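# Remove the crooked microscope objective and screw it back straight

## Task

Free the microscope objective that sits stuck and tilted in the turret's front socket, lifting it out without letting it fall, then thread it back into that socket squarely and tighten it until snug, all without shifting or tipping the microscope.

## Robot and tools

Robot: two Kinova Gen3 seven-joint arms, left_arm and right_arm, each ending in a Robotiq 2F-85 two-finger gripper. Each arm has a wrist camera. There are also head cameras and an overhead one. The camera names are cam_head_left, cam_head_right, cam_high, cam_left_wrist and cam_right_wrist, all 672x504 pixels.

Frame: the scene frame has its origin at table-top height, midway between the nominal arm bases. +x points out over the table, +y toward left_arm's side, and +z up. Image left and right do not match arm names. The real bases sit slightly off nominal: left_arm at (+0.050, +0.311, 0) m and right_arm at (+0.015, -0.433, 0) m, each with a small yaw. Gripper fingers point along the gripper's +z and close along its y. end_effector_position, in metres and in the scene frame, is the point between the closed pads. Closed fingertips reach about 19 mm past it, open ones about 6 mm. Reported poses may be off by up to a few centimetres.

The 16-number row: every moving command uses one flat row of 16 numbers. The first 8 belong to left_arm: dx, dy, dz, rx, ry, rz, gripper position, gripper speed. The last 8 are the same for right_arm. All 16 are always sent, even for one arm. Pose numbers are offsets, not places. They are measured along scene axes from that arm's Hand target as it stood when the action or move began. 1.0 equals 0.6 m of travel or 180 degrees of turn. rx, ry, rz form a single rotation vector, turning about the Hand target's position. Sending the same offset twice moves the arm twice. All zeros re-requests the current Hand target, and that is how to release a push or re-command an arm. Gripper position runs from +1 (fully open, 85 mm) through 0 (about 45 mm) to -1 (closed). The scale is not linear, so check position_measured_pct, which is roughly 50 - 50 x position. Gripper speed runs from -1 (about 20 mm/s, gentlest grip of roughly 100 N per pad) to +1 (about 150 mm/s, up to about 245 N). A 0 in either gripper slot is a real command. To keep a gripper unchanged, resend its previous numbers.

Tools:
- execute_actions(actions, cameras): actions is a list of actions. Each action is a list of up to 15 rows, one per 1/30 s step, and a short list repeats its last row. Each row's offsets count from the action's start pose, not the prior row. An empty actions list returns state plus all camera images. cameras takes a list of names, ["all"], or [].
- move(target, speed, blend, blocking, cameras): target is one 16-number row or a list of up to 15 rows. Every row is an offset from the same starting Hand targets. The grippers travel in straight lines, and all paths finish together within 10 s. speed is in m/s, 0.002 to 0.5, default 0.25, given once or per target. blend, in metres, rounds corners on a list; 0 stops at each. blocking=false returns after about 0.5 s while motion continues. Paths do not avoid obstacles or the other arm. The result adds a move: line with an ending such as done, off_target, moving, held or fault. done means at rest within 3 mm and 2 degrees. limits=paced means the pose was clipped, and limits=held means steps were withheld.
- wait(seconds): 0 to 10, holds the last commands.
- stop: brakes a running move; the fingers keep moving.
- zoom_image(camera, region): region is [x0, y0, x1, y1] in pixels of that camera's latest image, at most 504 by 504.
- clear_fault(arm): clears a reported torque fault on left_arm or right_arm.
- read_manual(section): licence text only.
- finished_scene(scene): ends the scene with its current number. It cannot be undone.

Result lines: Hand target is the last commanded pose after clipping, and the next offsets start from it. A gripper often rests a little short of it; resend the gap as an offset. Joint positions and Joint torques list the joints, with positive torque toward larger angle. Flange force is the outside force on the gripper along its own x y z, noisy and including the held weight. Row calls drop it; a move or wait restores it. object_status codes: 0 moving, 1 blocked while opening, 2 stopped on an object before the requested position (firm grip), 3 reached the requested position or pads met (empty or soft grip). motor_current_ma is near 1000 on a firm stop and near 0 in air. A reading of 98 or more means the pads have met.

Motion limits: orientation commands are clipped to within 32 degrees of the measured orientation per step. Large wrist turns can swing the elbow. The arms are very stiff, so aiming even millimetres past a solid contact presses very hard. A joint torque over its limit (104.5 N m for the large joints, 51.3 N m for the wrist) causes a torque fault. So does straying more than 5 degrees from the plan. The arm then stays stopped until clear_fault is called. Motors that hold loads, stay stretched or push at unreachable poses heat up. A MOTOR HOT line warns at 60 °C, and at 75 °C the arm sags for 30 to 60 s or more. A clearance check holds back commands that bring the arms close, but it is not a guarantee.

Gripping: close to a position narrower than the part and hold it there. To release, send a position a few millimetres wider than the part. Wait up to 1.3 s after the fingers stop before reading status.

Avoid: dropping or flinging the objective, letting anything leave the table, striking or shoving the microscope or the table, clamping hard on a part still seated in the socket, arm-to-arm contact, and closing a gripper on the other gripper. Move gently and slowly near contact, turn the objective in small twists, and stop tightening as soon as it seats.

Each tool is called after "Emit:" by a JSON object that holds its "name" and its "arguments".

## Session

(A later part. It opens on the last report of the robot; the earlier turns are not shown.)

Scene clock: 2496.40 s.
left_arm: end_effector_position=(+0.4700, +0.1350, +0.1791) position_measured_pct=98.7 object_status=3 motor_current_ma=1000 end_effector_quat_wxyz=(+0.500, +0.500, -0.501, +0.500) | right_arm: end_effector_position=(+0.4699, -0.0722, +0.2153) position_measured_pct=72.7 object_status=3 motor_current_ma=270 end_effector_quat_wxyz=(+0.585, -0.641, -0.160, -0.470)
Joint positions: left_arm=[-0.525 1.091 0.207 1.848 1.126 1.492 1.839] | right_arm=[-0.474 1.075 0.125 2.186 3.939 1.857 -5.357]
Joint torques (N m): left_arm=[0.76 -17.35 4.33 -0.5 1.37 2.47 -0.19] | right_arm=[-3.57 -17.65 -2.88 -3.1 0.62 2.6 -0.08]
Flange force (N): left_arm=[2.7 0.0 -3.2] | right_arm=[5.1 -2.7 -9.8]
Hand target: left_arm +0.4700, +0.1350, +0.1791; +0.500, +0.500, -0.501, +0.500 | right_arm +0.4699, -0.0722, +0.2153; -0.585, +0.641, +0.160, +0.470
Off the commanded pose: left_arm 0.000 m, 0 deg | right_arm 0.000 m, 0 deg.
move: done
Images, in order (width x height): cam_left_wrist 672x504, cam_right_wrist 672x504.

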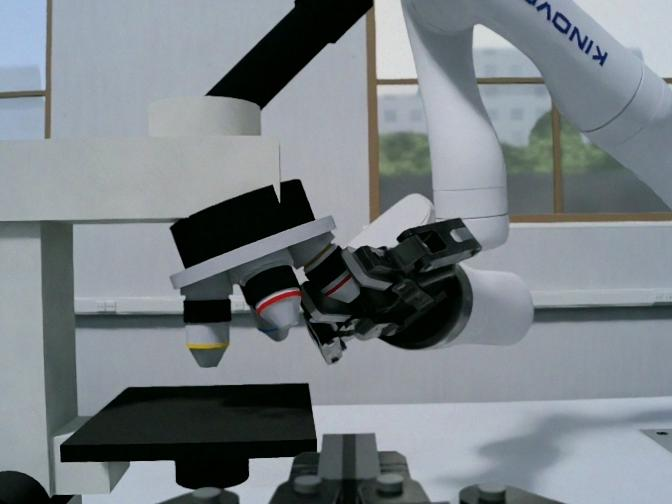

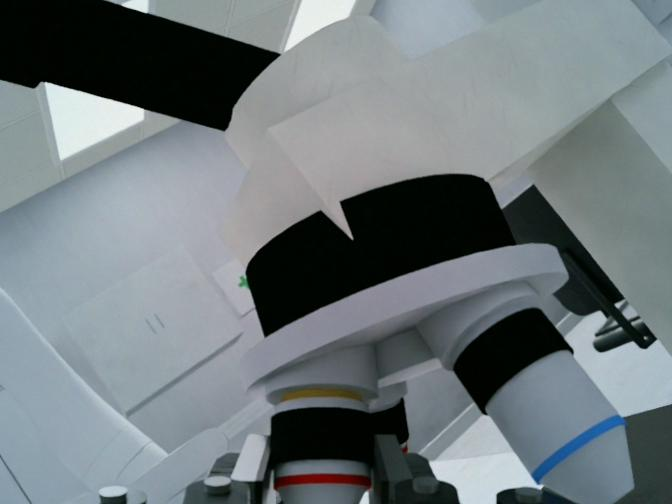

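Emit:
{"name": "move", "arguments": {"target": [0,0,0,0,0,0,-1,0,-0.00013,-0.0008,0.00018,0,0,0,-0.46,-1.0], "speed": 0.02, "cameras": ["cam_left_wrist"]}}

Emit:
{"name": "zoom_image", "arguments": {"camera": "cam_left_wrist", "region": [160, 160, 400, 400]}}

Scene clock: 2536.93 s.
left_arm: end_effector_position=(+0.4700, +0.1350, +0.1791) position_measured_pct=98.7 object_status=3 motor_current_ma=1000 end_effector_quat_wxyz=(+0.500, +0.500, -0.501, +0.500) | right_arm: end_effector_position=(+0.4698, -0.0727, +0.2154) position_measured_pct=72.7 object_status=3 motor_current_ma=270 end_effector_quat_wxyz=(+0.585, -0.641, -0.160, -0.470)
Joint positions: left_arm=[-0.525 1.091 0.207 1.848 1.126 1.492 1.839] | right_arm=[-0.474 1.075 0.126 2.187 3.94 1.858 -5.356]
Joint torques (N m): left_arm=[0.78 -17.34 4.35 -0.52 1.4 2.41 -0.24] | right_arm=[-3.97 -18.5 -3.33 -2.96 1.05 3.26 -0.02]
Flange force (N): left_arm=[2.8 -0.1 -3.4] | right_arm=[4.6 -0.4 -8.6]
Hand target: left_arm +0.4700, +0.1350, +0.1791; +0.500, +0.500, -0.501, +0.500 | right_arm +0.4698, -0.0727, +0.2154; -0.585, +0.641, +0.160, +0.470
Off the commanded pose: left_arm 0.000 m, 0 deg | right_arm 0.000 m, 0 deg.
move: done
Images, in order (width x height): cam_left_wrist 672x504.

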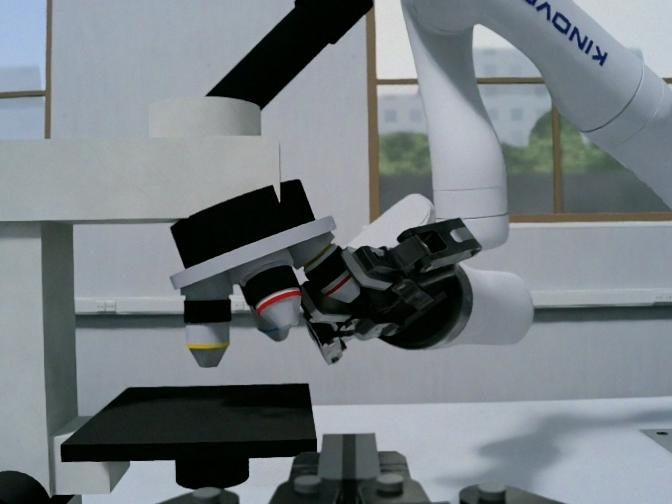

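Scaled by 2.100.

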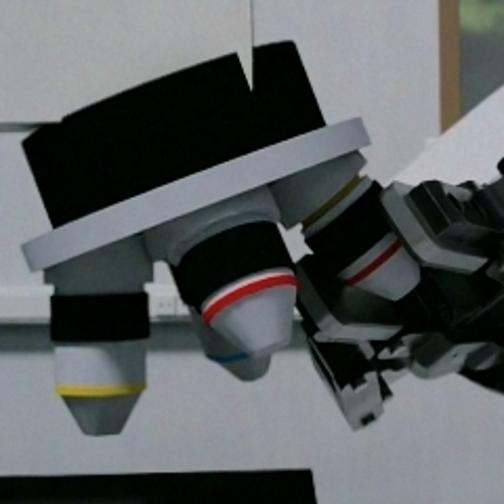

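Emit:
{"name": "move", "arguments": {"target": [0,0,0,0,0,0,-1,0,-0.00049,0.00007,0.00097,-0.1235,-0.0139,-0.1496,-0.46,-1.0], "speed": 0.2, "cameras": ["cam_left_wrist","cam_right_wrist"]}}

Emit:
{"name": "zoom_image", "arguments": {"camera": "cam_left_wrist", "region": [160, 160, 400, 400]}}

Scene clock: 2572.73 s.
left_arm: end_effector_position=(+0.4700, +0.1350, +0.1791) position_measured_pct=98.7 object_status=3 motor_current_ma=1000 end_effector_quat_wxyz=(+0.500, +0.500, -0.501, +0.500) | right_arm: end_effector_position=(+0.4695, -0.0726, +0.2160) position_measured_pct=72.7 object_status=3 motor_current_ma=270 end_effector_quat_wxyz=(-0.324, +0.750, +0.106, +0.566)
Joint positions: left_arm=[-0.525 1.091 0.207 1.848 1.126 1.492 1.839] | right_arm=[-0.848 0.811 0.017 2.44 3.034 1.529 -5.115]
Joint torques (N m): left_arm=[0.74 -17.3 4.17 -0.47 1.42 2.42 -0.21] | right_arm=[-3.83 -18.14 -2.49 -6.14 1.97 4.91 -0.05]
Flange force (N): left_arm=[2.9 -0.2 -3.2] | right_arm=[2.9 6.5 -6.2]
Hand target: left_arm +0.4700, +0.1350, +0.1791; +0.500, +0.500, -0.501, +0.500 | right_arm +0.4695, -0.0726, +0.2160; -0.324, +0.750, +0.106, +0.566
Off the commanded pose: left_arm 0.000 m, 0 deg | right_arm 0.000 m, 0 deg.
move: done
Images, in order (width x height): cam_left_wrist 672x504, cam_right_wrist 672x504.

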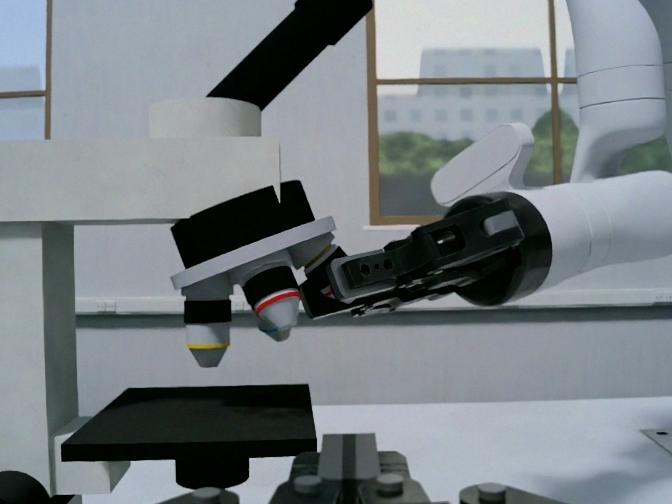

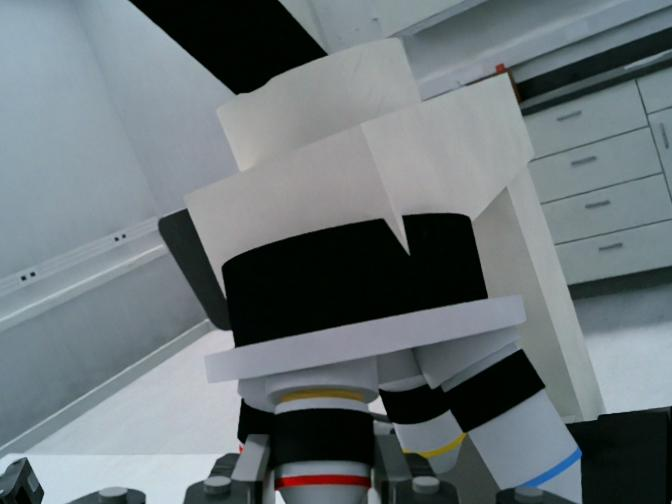

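Scaled by 2.100.

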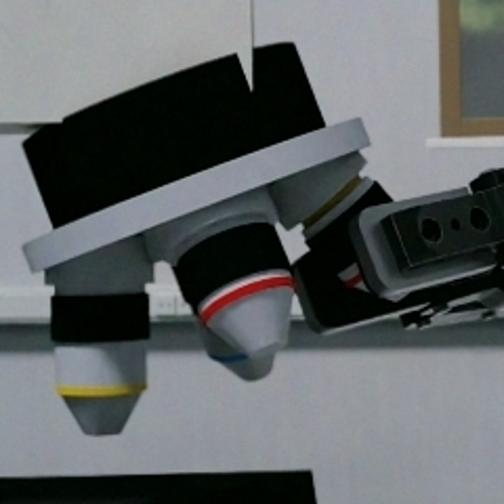

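Emit:
{"name": "zoom_image", "arguments": {"camera": "cam_right_wrist", "region": [240, 340, 400, 500]}}

Scaled by 3.150.

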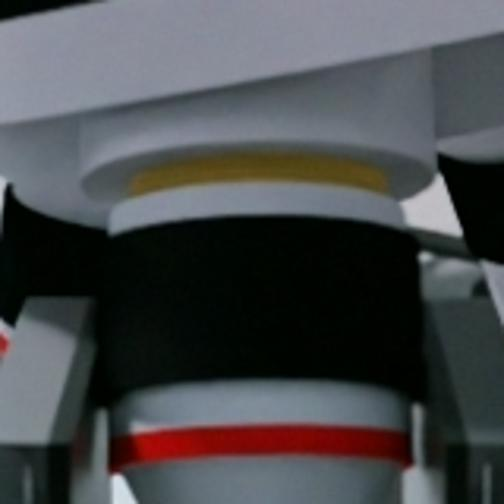

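Emit:
{"name": "move", "arguments": {"target": [0,0,0,0,0,0,-1,0,0,-0.0025,-0.0003,0,0,0,-0.46,-1.0], "speed": 0.02}}

Scene clock: 2604.33 s.
left_arm: end_effector_position=(+0.4700, +0.1350, +0.1791) position_measured_pct=98.7 object_status=3 motor_current_ma=1000 end_effector_quat_wxyz=(+0.500, +0.500, -0.501, +0.500) | right_arm: end_effector_position=(+0.4695, -0.0741, +0.2158) position_measured_pct=72.7 object_status=3 motor_current_ma=270 end_effector_quat_wxyz=(-0.324, +0.750, +0.107, +0.566)
Joint positions: left_arm=[-0.525 1.091 0.207 1.848 1.126 1.492 1.839] | right_arm=[-0.845 0.812 0.018 2.443 3.038 1.533 -5.115]
Joint torques (N m): left_arm=[0.73 -17.32 4.31 -0.54 1.42 2.43 -0.25] | right_arm=[0.2 -17.53 0.37 -1.22 -0.12 4.47 -0.16]
Flange force (N): left_arm=[2.9 0.0 -3.2] | right_arm=[1.6 -0.9 7.2]
Hand target: left_arm +0.4700, +0.1350, +0.1791; +0.500, +0.500, -0.501, +0.500 | right_arm +0.4695, -0.0741, +0.2158; -0.324, +0.750, +0.106, +0.566
Off the commanded pose: left_arm 0.000 m, 0 deg | right_arm 0.000 m, 0 deg.
move: done

Emit:
{"name": "move", "arguments": {"target": [0,0,0,0,0,0,-1,0,0.0008,0.0007,-0.0003,0,0,0,-0.46,-1.0], "speed": 0.02, "cameras": ["all"]}}

Emit:
{"name": "zoom_image", "arguments": {"camera": "cam_right_wrist", "region": [240, 340, 400, 500]}}

Scene clock: 2613.50 s.
left_arm: end_effector_position=(+0.4700, +0.1350, +0.1791) position_measured_pct=98.7 object_status=3 motor_current_ma=1000 end_effector_quat_wxyz=(+0.500, +0.500, -0.501, +0.500) | right_arm: end_effector_position=(+0.4700, -0.0737, +0.2156) position_measured_pct=72.7 object_status=3 motor_current_ma=270 end_effector_quat_wxyz=(-0.324, +0.750, +0.107, +0.566)
Joint positions: left_arm=[-0.525 1.091 0.207 1.848 1.126 1.492 1.839] | right_arm=[-0.845 0.813 0.018 2.441 3.038 1.532 -5.115]
Joint torques (N m): left_arm=[0.74 -17.26 4.31 -0.44 1.35 2.4 -0.23] | right_arm=[0.12 -16.37 0.4 -4.33 -0.04 3.86 -0.15]
Flange force (N): left_arm=[3.0 -0.3 -3.3] | right_arm=[2.9 -1.2 -4.7]
Hand target: left_arm +0.4700, +0.1350, +0.1791; +0.500, +0.500, -0.501, +0.500 | right_arm +0.4700, -0.0737, +0.2156; -0.324, +0.750, +0.107, +0.566
Off the commanded pose: left_arm 0.000 m, 0 deg | right_arm 0.000 m, 0 deg.
move: done

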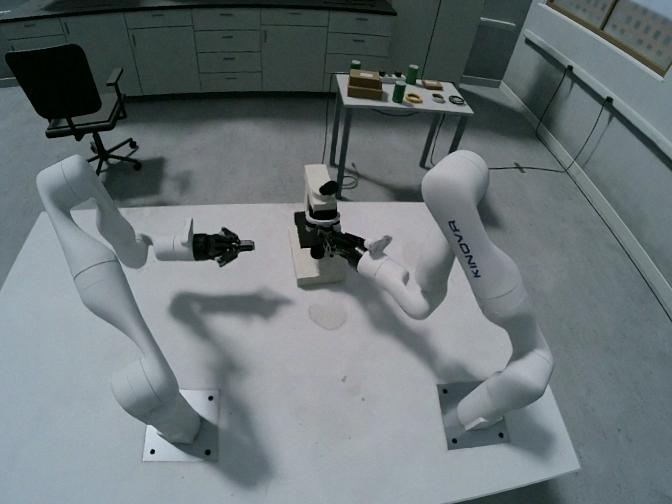

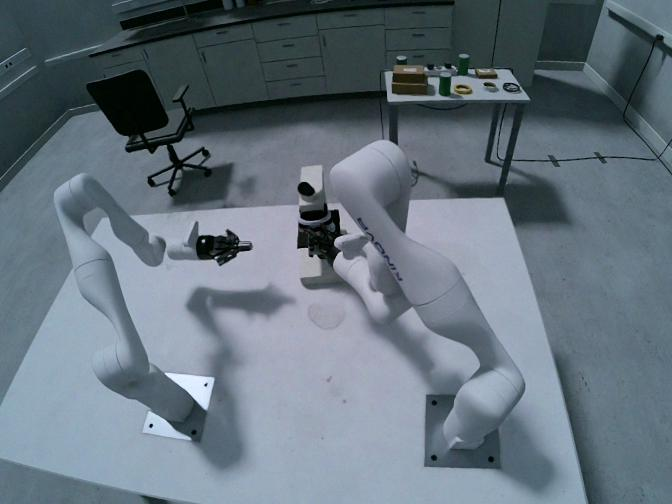

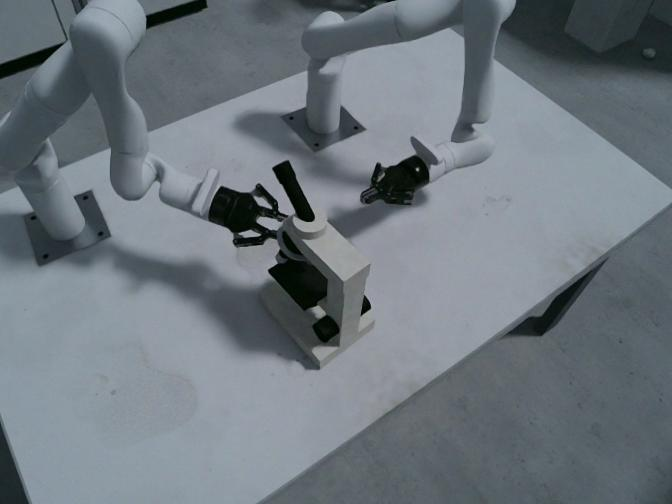

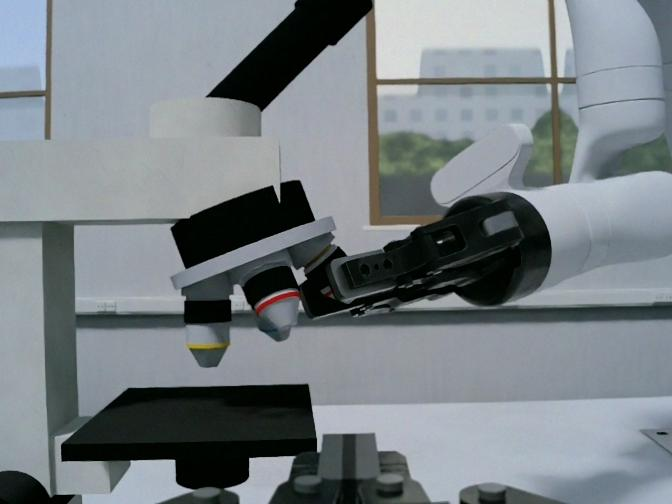

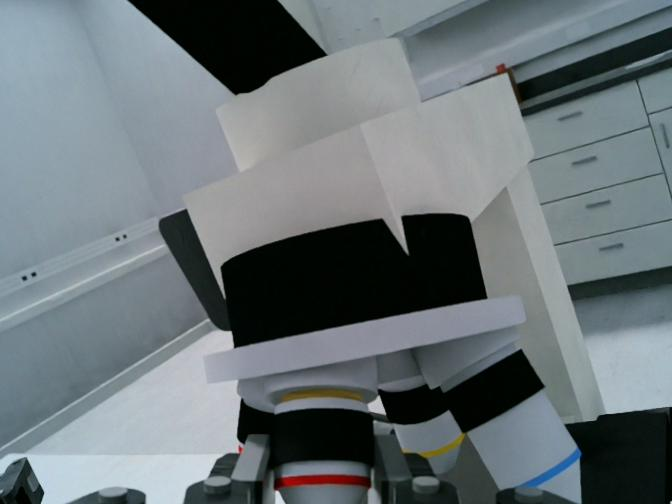

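Scaled by 3.150.

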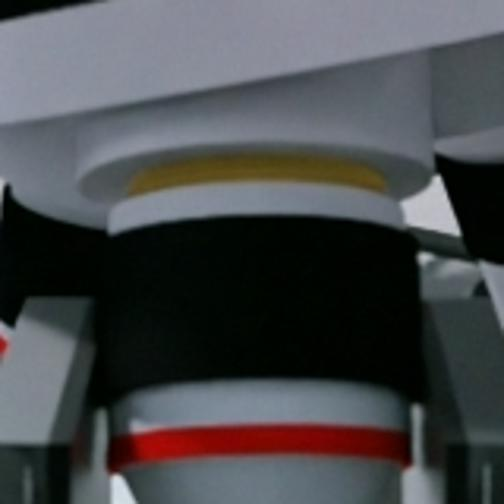

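Emit:
{"name": "zoom_image", "arguments": {"camera": "cam_right_wrist", "region": [260, 375, 330, 425]}}

Emit:
{"name": "zoom_image", "arguments": {"camera": "cam_right_wrist", "region": [320, 375, 390, 425]}}

Scaled by 7.200.

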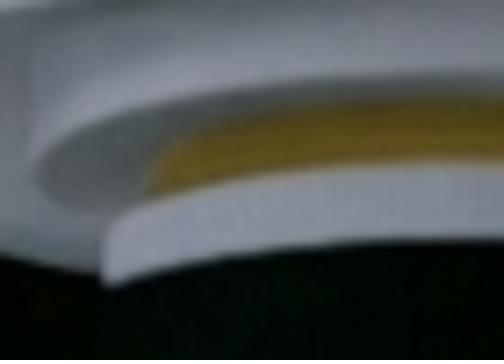

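Scaled by 7.200.

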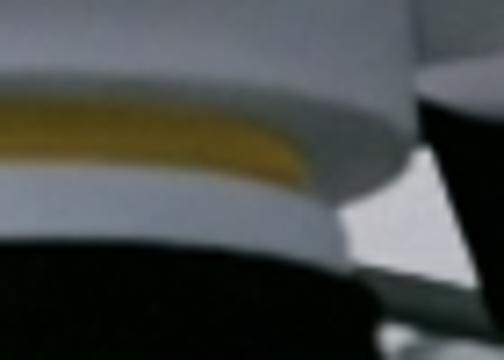

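Emit:
{"name": "move", "arguments": {"target": [0,0,0,0,0,0,-1,0,0.00017,-0.00005,-0.00075,0.1021,0.0113,0.1314,-0.46,-1.0], "speed": 0.15, "cameras": ["cam_left_wrist","cam_right_wrist"]}}

Emit:
{"name": "zoom_image", "arguments": {"camera": "cam_left_wrist", "region": [230, 200, 390, 360]}}

Scene clock: 2670.40 s.
left_arm: end_effector_position=(+0.4700, +0.1350, +0.1791) position_measured_pct=98.7 object_status=3 motor_current_ma=1000 end_effector_quat_wxyz=(+0.500, +0.500, -0.501, +0.500) | right_arm: end_effector_position=(+0.4701, -0.0737, +0.2152) position_measured_pct=72.7 object_status=3 motor_current_ma=270 end_effector_quat_wxyz=(-0.549, +0.662, +0.160, +0.485)
Joint positions: left_arm=[-0.525 1.091 0.207 1.848 1.126 1.492 1.839] | right_arm=[-0.5 1.031 0.123 2.245 3.863 1.812 -5.315]
Joint torques (N m): left_arm=[0.72 -17.36 4.18 -0.52 1.38 2.41 -0.15] | right_arm=[-0.15 -18.52 -1.19 -2.59 0.14 4 0.01]
Flange force (N): left_arm=[2.7 0.0 -3.0] | right_arm=[1.1 -2.3 -1.4]
Hand target: left_arm +0.4700, +0.1350, +0.1791; +0.500, +0.500, -0.501, +0.500 | right_arm +0.4701, -0.0737, +0.2152; -0.549, +0.662, +0.160, +0.485
Off the commanded pose: left_arm 0.000 m, 0 deg | right_arm 0.000 m, 0 deg.
move: done
Images, in order (width x height): cam_left_wrist 672x504, cam_right_wrist 672x504.

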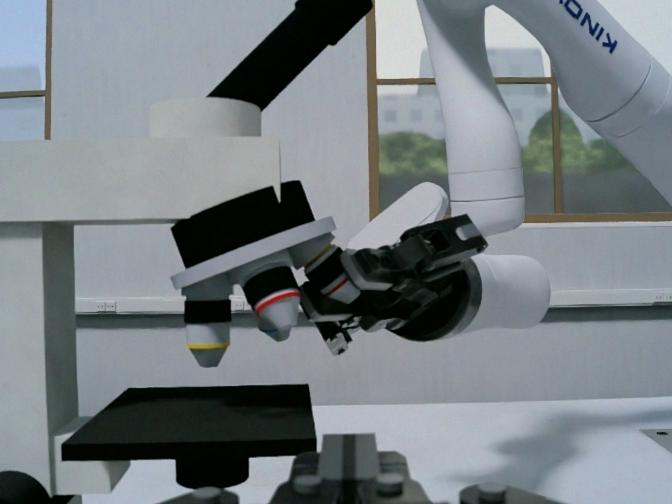

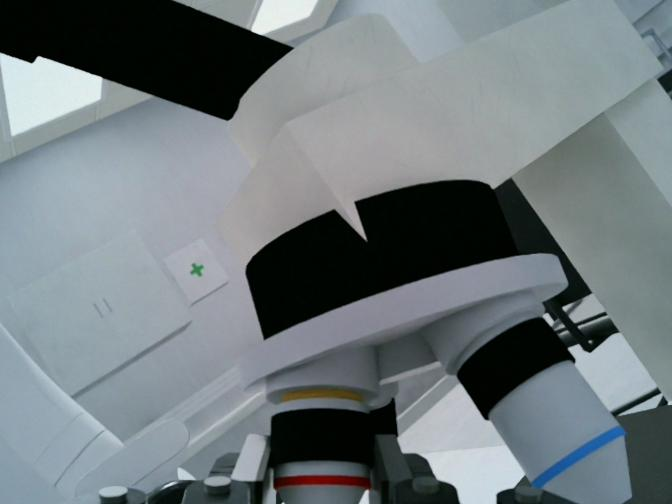

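Scaled by 3.150.

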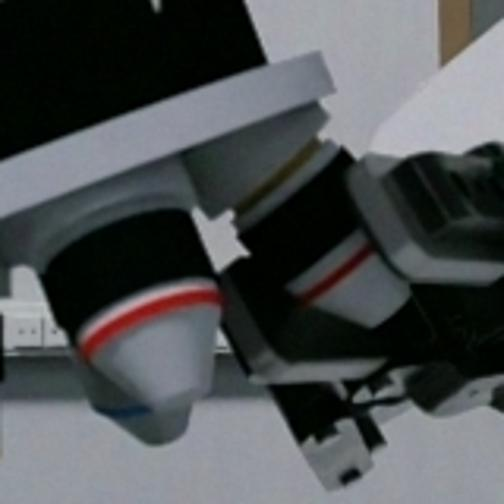

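Emit:
{"name": "move", "arguments": {"target": [[0,0,0,0,0,0,-1,0,0,0,0,0,0,0,-0.36,-0.7],[0,0,0,0,0,0,-1,0,-0.00042,0,0.00083,-0.1055,-0.0145,-0.1282,-0.36,-0.7],[0,0,0,0,0,0,-1,0,-0.00092,0.0005,0.00183,-0.2462,-0.0338,-0.2991,-0.36,-0.7],[0,0,0,0,0,0,-1,0,-0.00192,0.00183,0.00183,-0.3517,-0.0483,-0.4272,-0.36,-0.7],[0,0,0,0,0,0,-1,0,-0.00233,0.00367,0.00117,-0.4572,-0.0628,-0.5554,-0.36,-0.7]], "speed": [0.02,0.3,0.3,0.3,0.3], "blend": [0,0.001,0.001,0.001,0], "cameras": ["cam_left_wrist","cam_right_wrist"]}}

Emit:
{"name": "zoom_image", "arguments": {"camera": "cam_right_wrist", "region": [240, 350, 400, 500]}}

Scene clock: 2694.83 s.
left_arm: end_effector_position=(+0.4700, +0.1350, +0.1791) position_measured_pct=98.7 object_status=3 motor_current_ma=1000 end_effector_quat_wxyz=(+0.500, +0.500, -0.501, +0.500) | right_arm: end_effector_position=(+0.4687, -0.0715, +0.2159) position_measured_pct=68.0 object_status=3 motor_current_ma=0 end_effector_quat_wxyz=(+0.498, +0.668, -0.072, +0.548)
Joint positions: left_arm=[-0.525 1.091 0.207 1.848 1.126 1.492 1.839] | right_arm=[-1.36 1.318 0.2 0.991 1.154 1.894 -3.237]
Joint torques (N m): left_arm=[0.86 -17.37 4.26 -0.57 1.36 2.41 -0.22] | right_arm=[0.14 -23.47 4.09 -6.06 2.23 2.42 -0.03]
Flange force (N): left_arm=[2.8 0.1 -3.3] | right_arm=[-2.7 6.7 4.0]
Hand target: left_arm +0.4700, +0.1350, +0.1791; +0.500, +0.500, -0.501, +0.500 | right_arm +0.4687, -0.0715, +0.2159; +0.498, +0.668, -0.072, +0.548
Off the commanded pose: left_arm 0.000 m, 0 deg | right_arm 0.000 m, 0 deg.
move: done
Images, in order (width x height): cam_left_wrist 672x504, cam_right_wrist 672x504.

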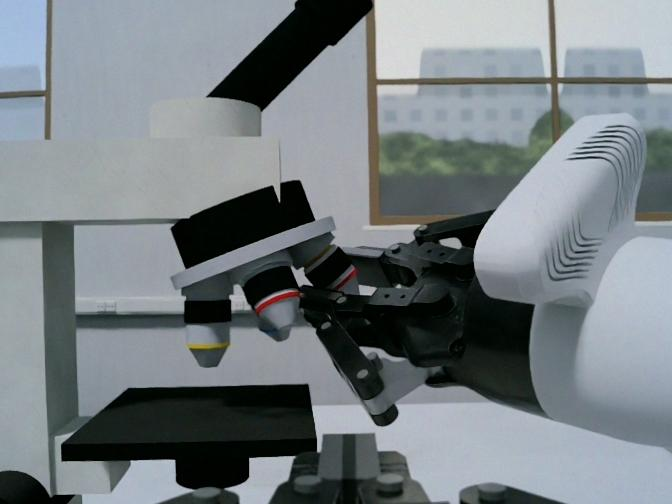

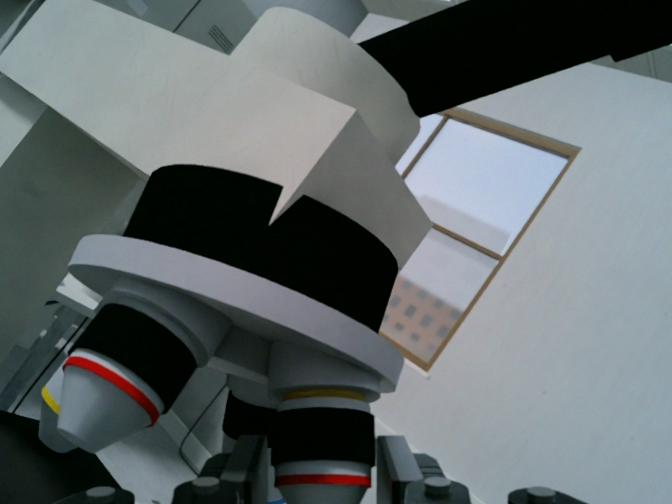

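Scaled by 3.150.

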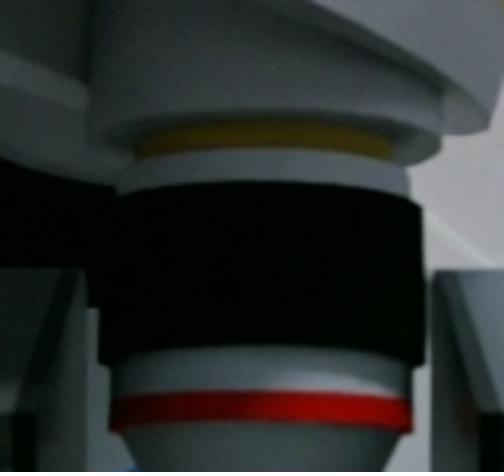

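Emit:
{"name": "move", "arguments": {"target": [[0,0,0,0,0,0,-1,0,-0.0002,-0.00017,0.0002,0,0,0,-0.36,-0.7],[0,0,0,0,0,0,-1,0,-0.0002,-0.00017,0.0002,0,0,0,-0.46,-1.0]], "speed": 0.02}}

Scene clock: 2702.50 s.
left_arm: end_effector_position=(+0.4700, +0.1350, +0.1791) position_measured_pct=98.7 object_status=3 motor_current_ma=1000 end_effector_quat_wxyz=(+0.500, +0.500, -0.501, +0.500) | right_arm: end_effector_position=(+0.4686, -0.0716, +0.2160) position_measured_pct=72.7 object_status=0 motor_current_ma=260 end_effector_quat_wxyz=(+0.498, +0.668, -0.072, +0.548)
Joint positions: left_arm=[-0.525 1.091 0.207 1.848 1.126 1.492 1.839] | right_arm=[-1.36 1.318 0.2 0.992 1.154 1.894 -3.237]
Joint torques (N m): left_arm=[0.76 -17.36 4.25 -0.52 1.41 2.41 -0.29] | right_arm=[0.93 -23.29 4.27 -6.41 2.58 1.54 -0.03]
Flange force (N): left_arm=[2.9 -0.3 -3.3] | right_arm=[-3.8 9.6 2.6]
Hand target: left_arm +0.4700, +0.1350, +0.1791; +0.500, +0.500, -0.501, +0.500 | right_arm +0.4686, -0.0716, +0.2160; +0.498, +0.668, -0.072, +0.548
Off the commanded pose: left_arm 0.000 m, 0 deg | right_arm 0.000 m, 0 deg.
move: done

Emit:
{"name": "move", "arguments": {"target": [[0,0,0,0,0,0,-1,0,0.00037,-0.00175,0.00075,0.1055,0.0145,0.1282,-0.46,-1.0],[0,0,0,0,0,0,-1,0,0.00167,-0.00317,0.00067,0.2110,0.0290,0.2563,-0.46,-1.0]], "speed": 0.2, "blend": [0.0005,0]}}

Scene clock: 2728.40 s.
left_arm: end_effector_position=(+0.4700, +0.1350, +0.1791) position_measured_pct=98.7 object_status=3 motor_current_ma=1000 end_effector_quat_wxyz=(+0.500, +0.500, -0.501, +0.500) | right_arm: end_effector_position=(+0.4696, -0.0735, +0.2164) position_measured_pct=72.7 object_status=3 motor_current_ma=260 end_effector_quat_wxyz=(+0.012, +0.788, +0.043, +0.614)
Joint positions: left_arm=[-0.525 1.091 0.207 1.848 1.126 1.492 1.839] | right_arm=[-1.36 0.753 0.102 2.094 1.857 1.159 -4.366]
Joint torques (N m): left_arm=[0.72 -17.3 4.25 -0.5 1.41 2.42 -0.23] | right_arm=[-0.78 -16.03 1.53 -6.64 2.08 2.66 -0.1]
Flange force (N): left_arm=[2.9 -0.2 -3.2] | right_arm=[2.0 7.7 -5.8]
Hand target: left_arm +0.4700, +0.1350, +0.1791; +0.500, +0.500, -0.501, +0.500 | right_arm +0.4696, -0.0735, +0.2164; +0.012, +0.788, +0.043, +0.614
Off the commanded pose: left_arm 0.000 m, 0 deg | right_arm 0.000 m, 0 deg.
move: done

Emit:
{"name": "move", "arguments": {"target": [0,0,0,0,0,0,-1,0,0.00042,-0.00053,-0.00123,0.1407,0.0193,0.1709,-0.46,-1.0], "speed": 0.2}}

Scene clock: 2738.40 s.
left_arm: end_effector_position=(+0.4700, +0.1350, +0.1791) position_measured_pct=98.7 object_status=3 motor_current_ma=1000 end_effector_quat_wxyz=(+0.500, +0.500, -0.501, +0.500) | right_arm: end_effector_position=(+0.4698, -0.0739, +0.2157) position_measured_pct=72.7 object_status=3 motor_current_ma=260 end_effector_quat_wxyz=(-0.322, +0.750, +0.115, +0.566)
Joint positions: left_arm=[-0.525 1.091 0.207 1.848 1.126 1.492 1.839] | right_arm=[-0.874 0.812 0.071 2.443 3.06 1.526 -5.138]
Joint torques (N m): left_arm=[0.84 -17.33 4.3 -0.52 1.42 2.45 -0.18] | right_arm=[-0.42 -15.32 0.22 -5.18 0.25 3.46 -0.13]
Flange force (N): left_arm=[2.8 0.1 -3.3] | right_arm=[4.8 -1.6 -8.8]
Hand target: left_arm +0.4700, +0.1350, +0.1791; +0.500, +0.500, -0.501, +0.500 | right_arm +0.4699, -0.0739, +0.2157; -0.322, +0.750, +0.115, +0.566
Off the commanded pose: left_arm 0.000 m, 0 deg | right_arm 0.000 m, 0 deg.
move: done

Emit:
{"name": "move", "arguments": {"target": [0,0,0,0,0,0,-1,0,-0.0004,-0.00047,-0.00057,0.1231,0.0169,0.1495,-0.46,-1.0], "speed": 0.2, "cameras": ["cam_left_wrist","cam_right_wrist"]}}

Emit:
{"name": "zoom_image", "arguments": {"camera": "cam_left_wrist", "region": [290, 210, 370, 290]}}

Emit:
{"name": "zoom_image", "arguments": {"camera": "cam_right_wrist", "region": [250, 350, 390, 470]}}

Scene clock: 2757.87 s.
left_arm: end_effector_position=(+0.4700, +0.1350, +0.1791) position_measured_pct=98.7 object_status=3 motor_current_ma=1000 end_effector_quat_wxyz=(+0.500, +0.500, -0.501, +0.500) | right_arm: end_effector_position=(+0.4696, -0.0741, +0.2153) position_measured_pct=72.7 object_status=3 motor_current_ma=260 end_effector_quat_wxyz=(+0.584, -0.642, -0.167, -0.468)
Joint positions: left_arm=[-0.525 1.091 0.207 1.848 1.126 1.492 1.839] | right_arm=[-0.492 1.073 0.164 2.185 3.947 1.871 -5.374]
Joint torques (N m): left_arm=[0.85 -17.46 4.21 -0.47 1.36 2.44 -0.19] | right_arm=[-1.45 -19.4 -1.91 -1.77 1.17 4.56 0.01]
Flange force (N): left_arm=[2.5 -0.2 -3.3] | right_arm=[1.7 1.3 1.2]
Hand target: left_arm +0.4700, +0.1350, +0.1791; +0.500, +0.500, -0.501, +0.500 | right_arm +0.4696, -0.0741, +0.2153; -0.584, +0.642, +0.167, +0.468
Off the commanded pose: left_arm 0.000 m, 0 deg | right_arm 0.000 m, 0 deg.
move: done
Images, in order (width x height): cam_left_wrist 672x504, cam_right_wrist 672x504.

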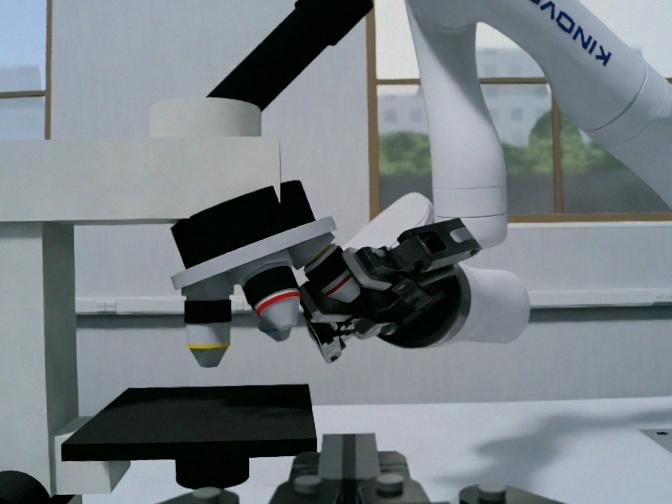

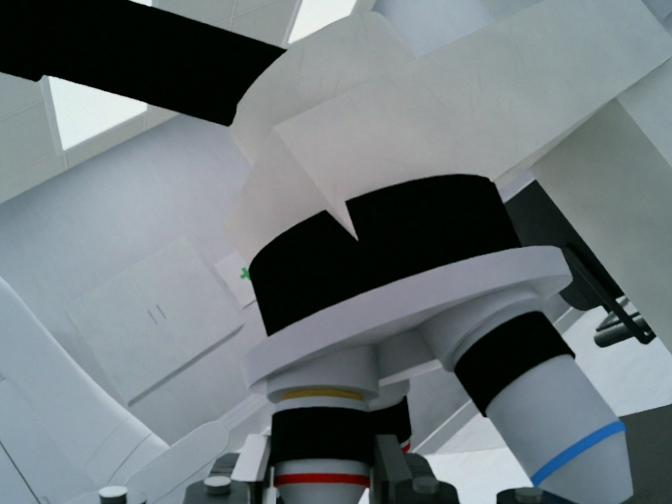

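Scaled by 6.300.

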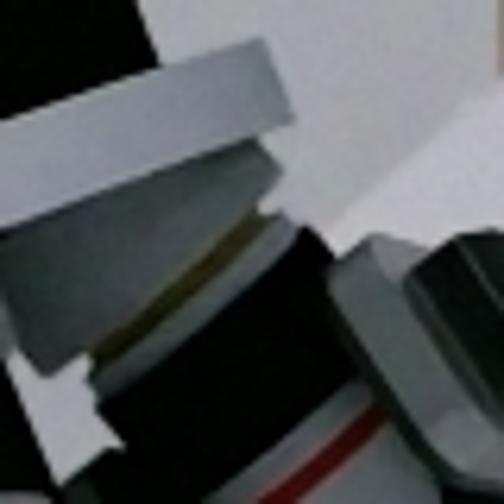

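Scaled by 3.600.

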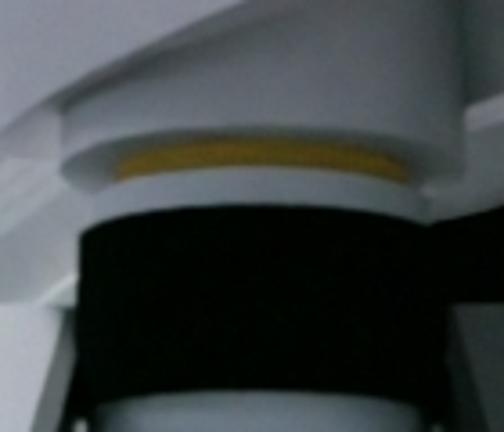

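Emit:
{"name": "move", "arguments": {"target": [[0,0,0,0,0,0,-1,0,0,0,0,0,0,0,-0.36,-0.7],[0,0,0,0,0,0,-1,0,-0.00007,-0.00025,0.00105,-0.1231,-0.0169,-0.1495,-0.36,-0.7],[0,0,0,0,0,0,-1,0,-0.00047,0.00042,0.00217,-0.2638,-0.0363,-0.3204,-0.36,-0.7],[0,0,0,0,0,0,-1,0,-0.00158,0.00203,0.00208,-0.3693,-0.0508,-0.4486,-0.36,-0.7],[0,0,0,0,0,0,-1,0,-0.00217,0.00392,0.00143,-0.4748,-0.0653,-0.5768,-0.36,-0.7],[0,0,0,0,0,0,-1,0,-0.00217,0.00392,0.00143,-0.4748,-0.0653,-0.5768,-0.46,-1.0]], "speed": [0.02,0.35,0.35,0.35,0.3,0.3], "blend": [0,0.001,0.001,0.001,0,0], "cameras": ["cam_right_wrist"]}}

Emit:
{"name": "zoom_image", "arguments": {"camera": "cam_right_wrist", "region": [240, 350, 400, 500]}}

Scene clock: 2817.07 s.
left_arm: end_effector_position=(+0.4700, +0.1350, +0.1791) position_measured_pct=98.7 object_status=3 motor_current_ma=1000 end_effector_quat_wxyz=(+0.500, +0.500, -0.501, +0.500) | right_arm: end_effector_position=(+0.4683, -0.0718, +0.2162) position_measured_pct=72.7 object_status=0 motor_current_ma=250 end_effector_quat_wxyz=(+0.498, +0.668, -0.072, +0.548)
Joint positions: left_arm=[-0.525 1.091 0.207 1.848 1.126 1.492 1.839] | right_arm=[-1.376 1.321 0.24 0.995 1.124 1.874 -3.23]
Joint torques (N m): left_arm=[0.76 -17.32 4.24 -0.48 1.39 2.4 -0.23] | right_arm=[1.39 -23.95 5.34 -5.8 2.43 2.79 -0.08]
Flange force (N): left_arm=[2.8 -0.2 -3.3] | right_arm=[-3.6 6.0 2.0]
Hand target: left_arm +0.4700, +0.1350, +0.1791; +0.500, +0.500, -0.501, +0.500 | right_arm +0.4683, -0.0718, +0.2162; +0.498, +0.668, -0.072, +0.548
Off the commanded pose: left_arm 0.000 m, 0 deg | right_arm 0.000 m, 0 deg.
move: done
Images, in order (width x height): cam_right_wrist 672x504.

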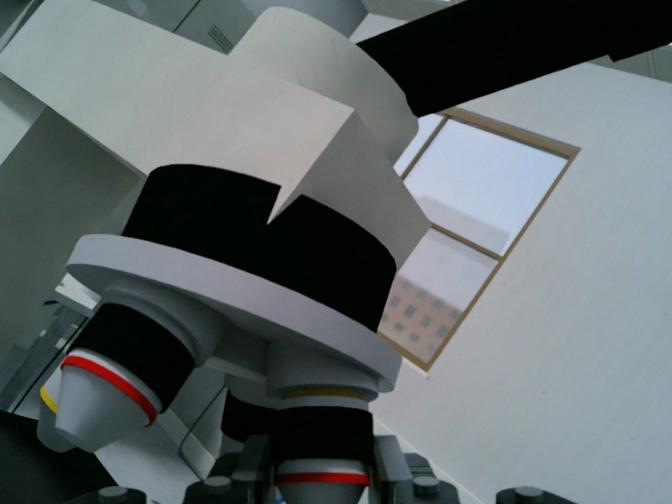

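Scaled by 3.150.

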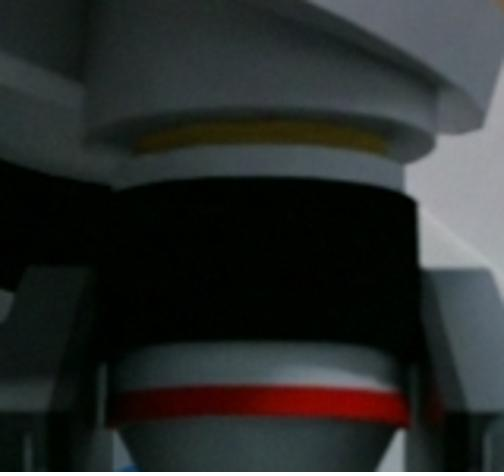

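Emit:
{"name": "move", "arguments": {"target": [[0,0,0,0,0,0,-1,0,0.00052,-0.00183,0.00072,0.1055,0.0145,0.1282,-0.46,-1.0],[0,0,0,0,0,0,-1,0,0.00162,-0.0035,0.0008,0.2110,0.0290,0.2563,-0.46,-1.0],[0,0,0,0,0,0,-1,0,0.00205,-0.00423,-0.00033,0.3517,0.0483,0.4272,-0.46,-1.0]], "speed": 0.25, "blend": [0.0005,0.0005,0]}}

Scene clock: 2834.53 s.
left_arm: end_effector_position=(+0.4700, +0.1350, +0.1791) position_measured_pct=98.7 object_status=3 motor_current_ma=1000 end_effector_quat_wxyz=(+0.500, +0.500, -0.501, +0.500) | right_arm: end_effector_position=(+0.4695, -0.0743, +0.2160) position_measured_pct=72.7 object_status=3 motor_current_ma=250 end_effector_quat_wxyz=(-0.322, +0.750, +0.115, +0.566)
Joint positions: left_arm=[-0.525 1.091 0.207 1.848 1.126 1.492 1.839] | right_arm=[-0.91 0.816 0.119 2.446 3.062 1.527 -5.174]
Joint torques (N m): left_arm=[0.83 -17.34 4.29 -0.58 1.38 2.43 -0.18] | right_arm=[0.1 -16.67 0.94 -3.7 -0.13 4.07 -0.05]
Flange force (N): left_arm=[2.8 0.3 -3.2] | right_arm=[2.1 -1.7 -2.2]
Hand target: left_arm +0.4700, +0.1350, +0.1791; +0.500, +0.500, -0.501, +0.500 | right_arm +0.4695, -0.0743, +0.2160; -0.322, +0.750, +0.115, +0.566
Off the commanded pose: left_arm 0.000 m, 0 deg | right_arm 0.000 m, 0 deg.
move: done

Emit:
{"name": "move", "arguments": {"target": [[0,0,0,0,0,0,-1,0,0.00062,-0.00008,-0.00143,0.1231,0.0169,0.1495,-0.46,-1.0],[0,0,0,0,0,0,-1,0,0.00062,-0.00008,-0.00143,0.1231,0.0169,0.1495,-0.36,-0.7],[0,0,0,0,0,0,-1,0,0.0003,0,0.0004,0,0,0,-0.36,-0.7],[0,0,0,0,0,0,-1,0,-0.00012,0.00077,0.00152,-0.1407,-0.0193,-0.1709,-0.36,-0.7],[0,0,0,0,0,0,-1,0,-0.00122,0.00245,0.00143,-0.2462,-0.0338,-0.2991,-0.36,-0.7],[0,0,0,0,0,0,-1,0,-0.00182,0.00437,0.00078,-0.3517,-0.0483,-0.4272,-0.36,-0.7],[0,0,0,0,0,0,-1,0,-0.00182,0.00437,0.00078,-0.3517,-0.0483,-0.4272,-0.46,-1.0]], "speed": [0.3,0.02,0.35,0.35,0.35,0.35,0.3], "blend": [0,0,0.001,0.001,0.001,0,0], "cameras": ["cam_left_wrist","cam_right_wrist"]}}

Emit:
{"name": "zoom_image", "arguments": {"camera": "cam_right_wrist", "region": [240, 350, 400, 500]}}

Scene clock: 2867.60 s.
left_arm: end_effector_position=(+0.4700, +0.1350, +0.1791) position_measured_pct=98.7 object_status=3 motor_current_ma=1000 end_effector_quat_wxyz=(+0.500, +0.500, -0.501, +0.500) | right_arm: end_effector_position=(+0.4684, -0.0717, +0.2164) position_measured_pct=72.7 object_status=0 motor_current_ma=250 end_effector_quat_wxyz=(+0.498, +0.668, -0.072, +0.548)
Joint positions: left_arm=[-0.525 1.091 0.207 1.848 1.126 1.492 1.839] | right_arm=[-1.396 1.327 0.29 0.995 1.086 1.849 -3.218]
Joint torques (N m): left_arm=[0.76 -17.26 4.29 -0.52 1.41 2.45 -0.2] | right_arm=[1.4 -23.67 5.47 -5.72 2.45 2.58 -0.04]
Flange force (N): left_arm=[2.9 0.1 -3.2] | right_arm=[-3.6 6.7 2.1]
Hand target: left_arm +0.4700, +0.1350, +0.1791; +0.500, +0.500, -0.501, +0.500 | right_arm +0.4684, -0.0717, +0.2164; +0.498, +0.668, -0.072, +0.548
Off the commanded pose: left_arm 0.000 m, 0 deg | right_arm 0.000 m, 0 deg.
move: done
Images, in order (width x height): cam_left_wrist 672x504, cam_right_wrist 672x504.

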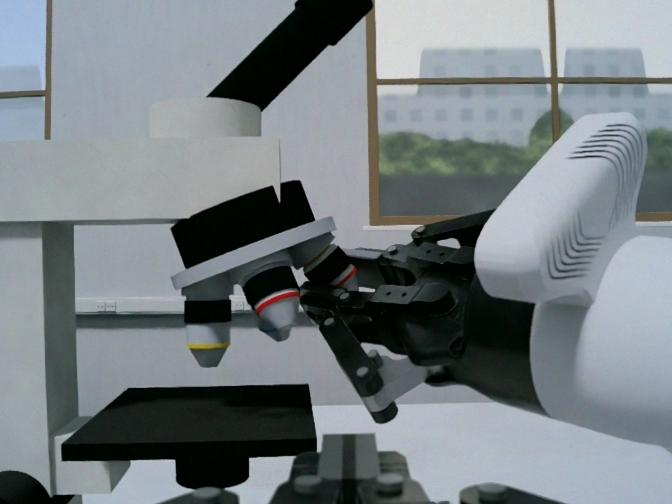

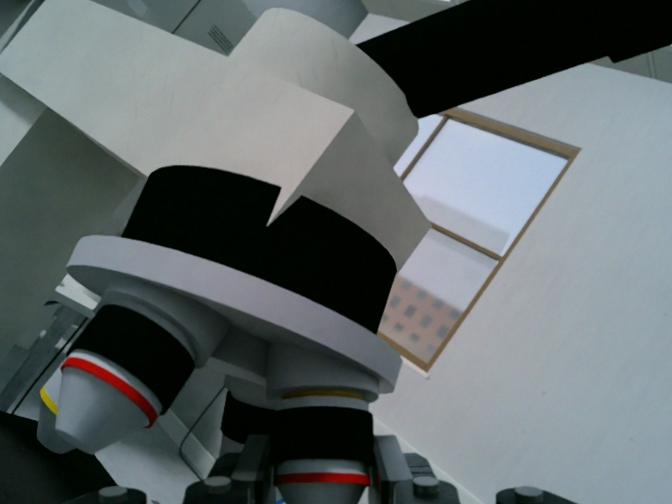

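Scaled by 3.150.

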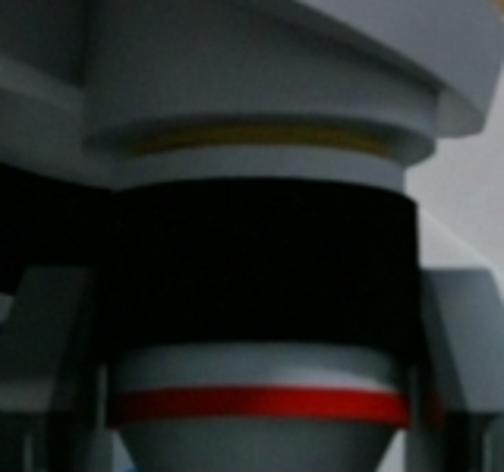

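Emit:
{"name": "move", "arguments": {"target": [[0,0,0,0,0,0,-1,0,0.00052,-0.00183,0.00072,0.1055,0.0145,0.1282,-0.46,-1.0],[0,0,0,0,0,0,-1,0,0.00162,-0.0035,0.0008,0.2110,0.0290,0.2563,-0.46,-1.0],[0,0,0,0,0,0,-1,0,0.00205,-0.00423,-0.00033,0.3517,0.0483,0.4272,-0.46,-1.0],[0,0,0,0,0,0,-1,0,0.00267,-0.00432,-0.00177,0.4748,0.0653,0.5768,-0.46,-1.0]], "speed": 0.3, "blend": [0.0005,0.0005,0.0005,0]}}

Scene clock: 2884.20 s.
left_arm: end_effector_position=(+0.4700, +0.1350, +0.1791) position_measured_pct=98.7 object_status=3 motor_current_ma=1000 end_effector_quat_wxyz=(+0.500, +0.500, -0.501, +0.500) | right_arm: end_effector_position=(+0.4700, -0.0743, +0.2154) position_measured_pct=72.7 object_status=3 motor_current_ma=260 end_effector_quat_wxyz=(+0.584, -0.642, -0.167, -0.468)
Joint positions: left_arm=[-0.525 1.091 0.207 1.848 1.126 1.492 1.839] | right_arm=[-0.562 1.09 0.258 2.186 3.91 1.935 -5.435]
Joint torques (N m): left_arm=[0.85 -17.4 4.22 -0.54 1.36 2.47 -0.2] | right_arm=[0.41 -18.46 0.14 -5.05 -1.94 2.64 -0.15]
Flange force (N): left_arm=[2.6 0.1 -3.2] | right_arm=[-0.6 -10.6 -11.7]
Hand target: left_arm +0.4700, +0.1350, +0.1791; +0.500, +0.500, -0.501, +0.500 | right_arm +0.4700, -0.0743, +0.2154; -0.584, +0.642, +0.167, +0.468
Off the commanded pose: left_arm 0.000 m, 0 deg | right_arm 0.000 m, 0 deg.
move: done

Emit:
{"name": "execute_actions", "arguments": {"actions": [], "cameras": ["cam_left_wrist","cam_right_wrist"]}}

Emit:
{"name": "zoom_image", "arguments": {"camera": "cam_left_wrist", "region": [240, 220, 380, 360]}}

Emit:
{"name": "zoom_image", "arguments": {"camera": "cam_right_wrist", "region": [240, 350, 400, 500]}}

Scene clock: 2894.07 s.
left_arm: end_effector_position=(+0.4700, +0.1350, +0.1791) position_measured_pct=98.7 object_status=3 motor_current_ma=1000 end_effector_quat_wxyz=(+0.500, +0.500, -0.501, +0.500) | right_arm: end_effector_position=(+0.4700, -0.0743, +0.2154) position_measured_pct=72.7 object_status=3 motor_current_ma=260 end_effector_quat_wxyz=(+0.584, -0.642, -0.167, -0.468)
Joint positions: left_arm=[-0.525 1.091 0.207 1.848 1.126 1.492 1.839] | right_arm=[-0.562 1.09 0.258 2.186 3.91 1.935 -5.435]
Joint velocities: within noise
Joint torques (N m): left_arm=[0.79 -17.34 4.22 -0.63 1.37 2.37 -0.17] | right_arm=[0.42 -18.5 0.17 -5.04 -1.98 2.64 -0.19]
Flange force (N): left_arm=[2.9 0.4 -3.1] | right_arm=[-0.8 -10.5 -11.8]
Hand target: left_arm +0.4700, +0.1350, +0.1791; +0.500, +0.500, -0.501, +0.500 | right_arm +0.4700, -0.0743, +0.2154; -0.584, +0.642, +0.167, +0.468
Tool commands: left_gripper/position=-1.0 left_gripper/speed=+0.0 right_gripper/position=-0.46 right_gripper/speed=-1.0
Off the commanded pose: left_arm 0.000 m, 0 deg | right_arm 0.000 m, 0 deg.
Images, in order (width x height): cam_left_wrist 672x504, cam_right_wrist 672x504.

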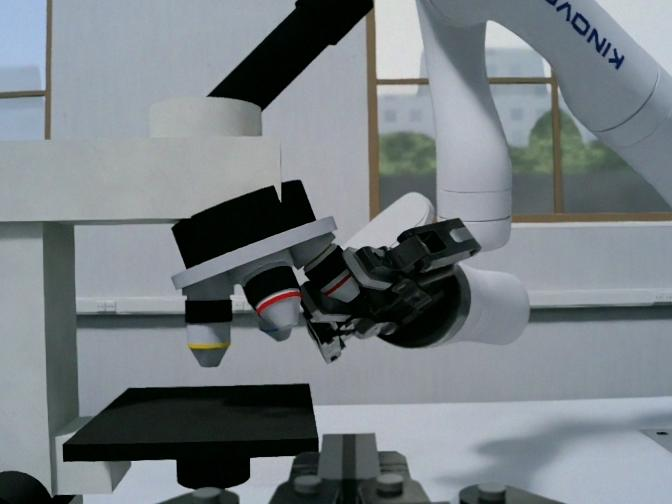

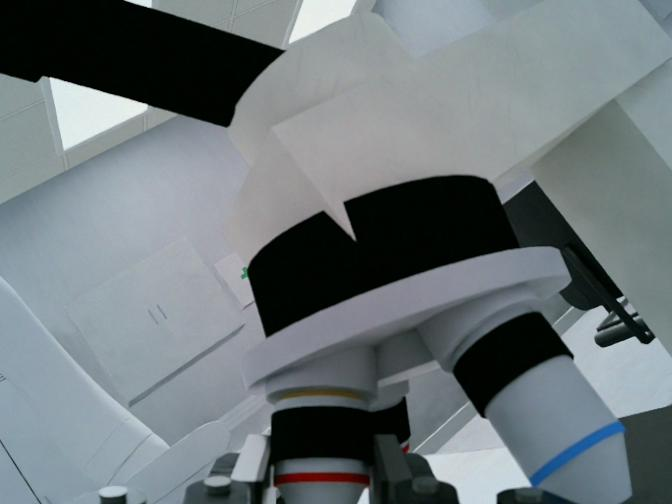

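Scaled by 3.600.

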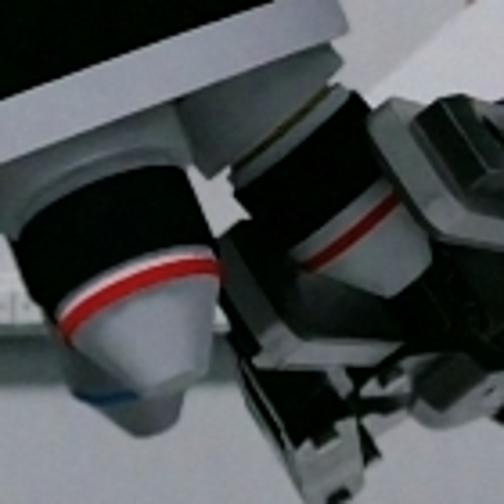

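Scaled by 3.150.

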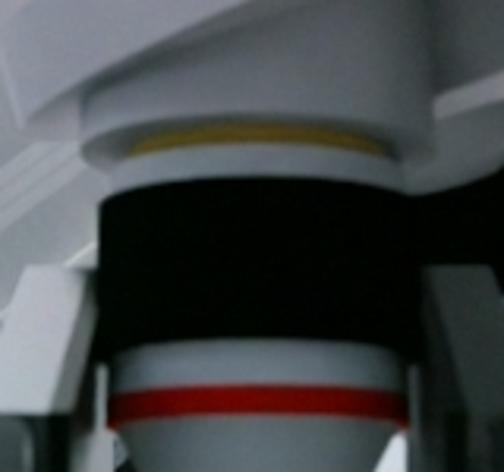

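Emit:
{"name": "move", "arguments": {"target": [0,0,0,0,0,0,-1,0,-0.0012,-0.0009,0.0002,0,0,0,-0.46,-1.0], "speed": 0.03}}

Scene clock: 2903.03 s.
left_arm: end_effector_position=(+0.4700, +0.1350, +0.1791) position_measured_pct=98.7 object_status=3 motor_current_ma=1000 end_effector_quat_wxyz=(+0.500, +0.500, -0.501, +0.500) | right_arm: end_effector_position=(+0.4693, -0.0748, +0.2155) position_measured_pct=72.7 object_status=3 motor_current_ma=260 end_effector_quat_wxyz=(+0.584, -0.642, -0.167, -0.468)
Joint positions: left_arm=[-0.525 1.091 0.207 1.848 1.126 1.492 1.839] | right_arm=[-0.561 1.09 0.259 2.189 3.912 1.938 -5.433]
Joint torques (N m): left_arm=[0.8 -17.38 4.31 -0.5 1.39 2.43 -0.16] | right_arm=[0.03 -18.87 -0.12 -2.33 -0.19 3.96 0.01]
Flange force (N): left_arm=[2.6 0.1 -3.3] | right_arm=[0.8 -2.6 -0.4]
Hand target: left_arm +0.4700, +0.1350, +0.1791; +0.500, +0.500, -0.501, +0.500 | right_arm +0.4693, -0.0748, +0.2155; -0.584, +0.642, +0.167, +0.468
Off the commanded pose: left_arm 0.000 m, 0 deg | right_arm 0.000 m, 0 deg.
move: done


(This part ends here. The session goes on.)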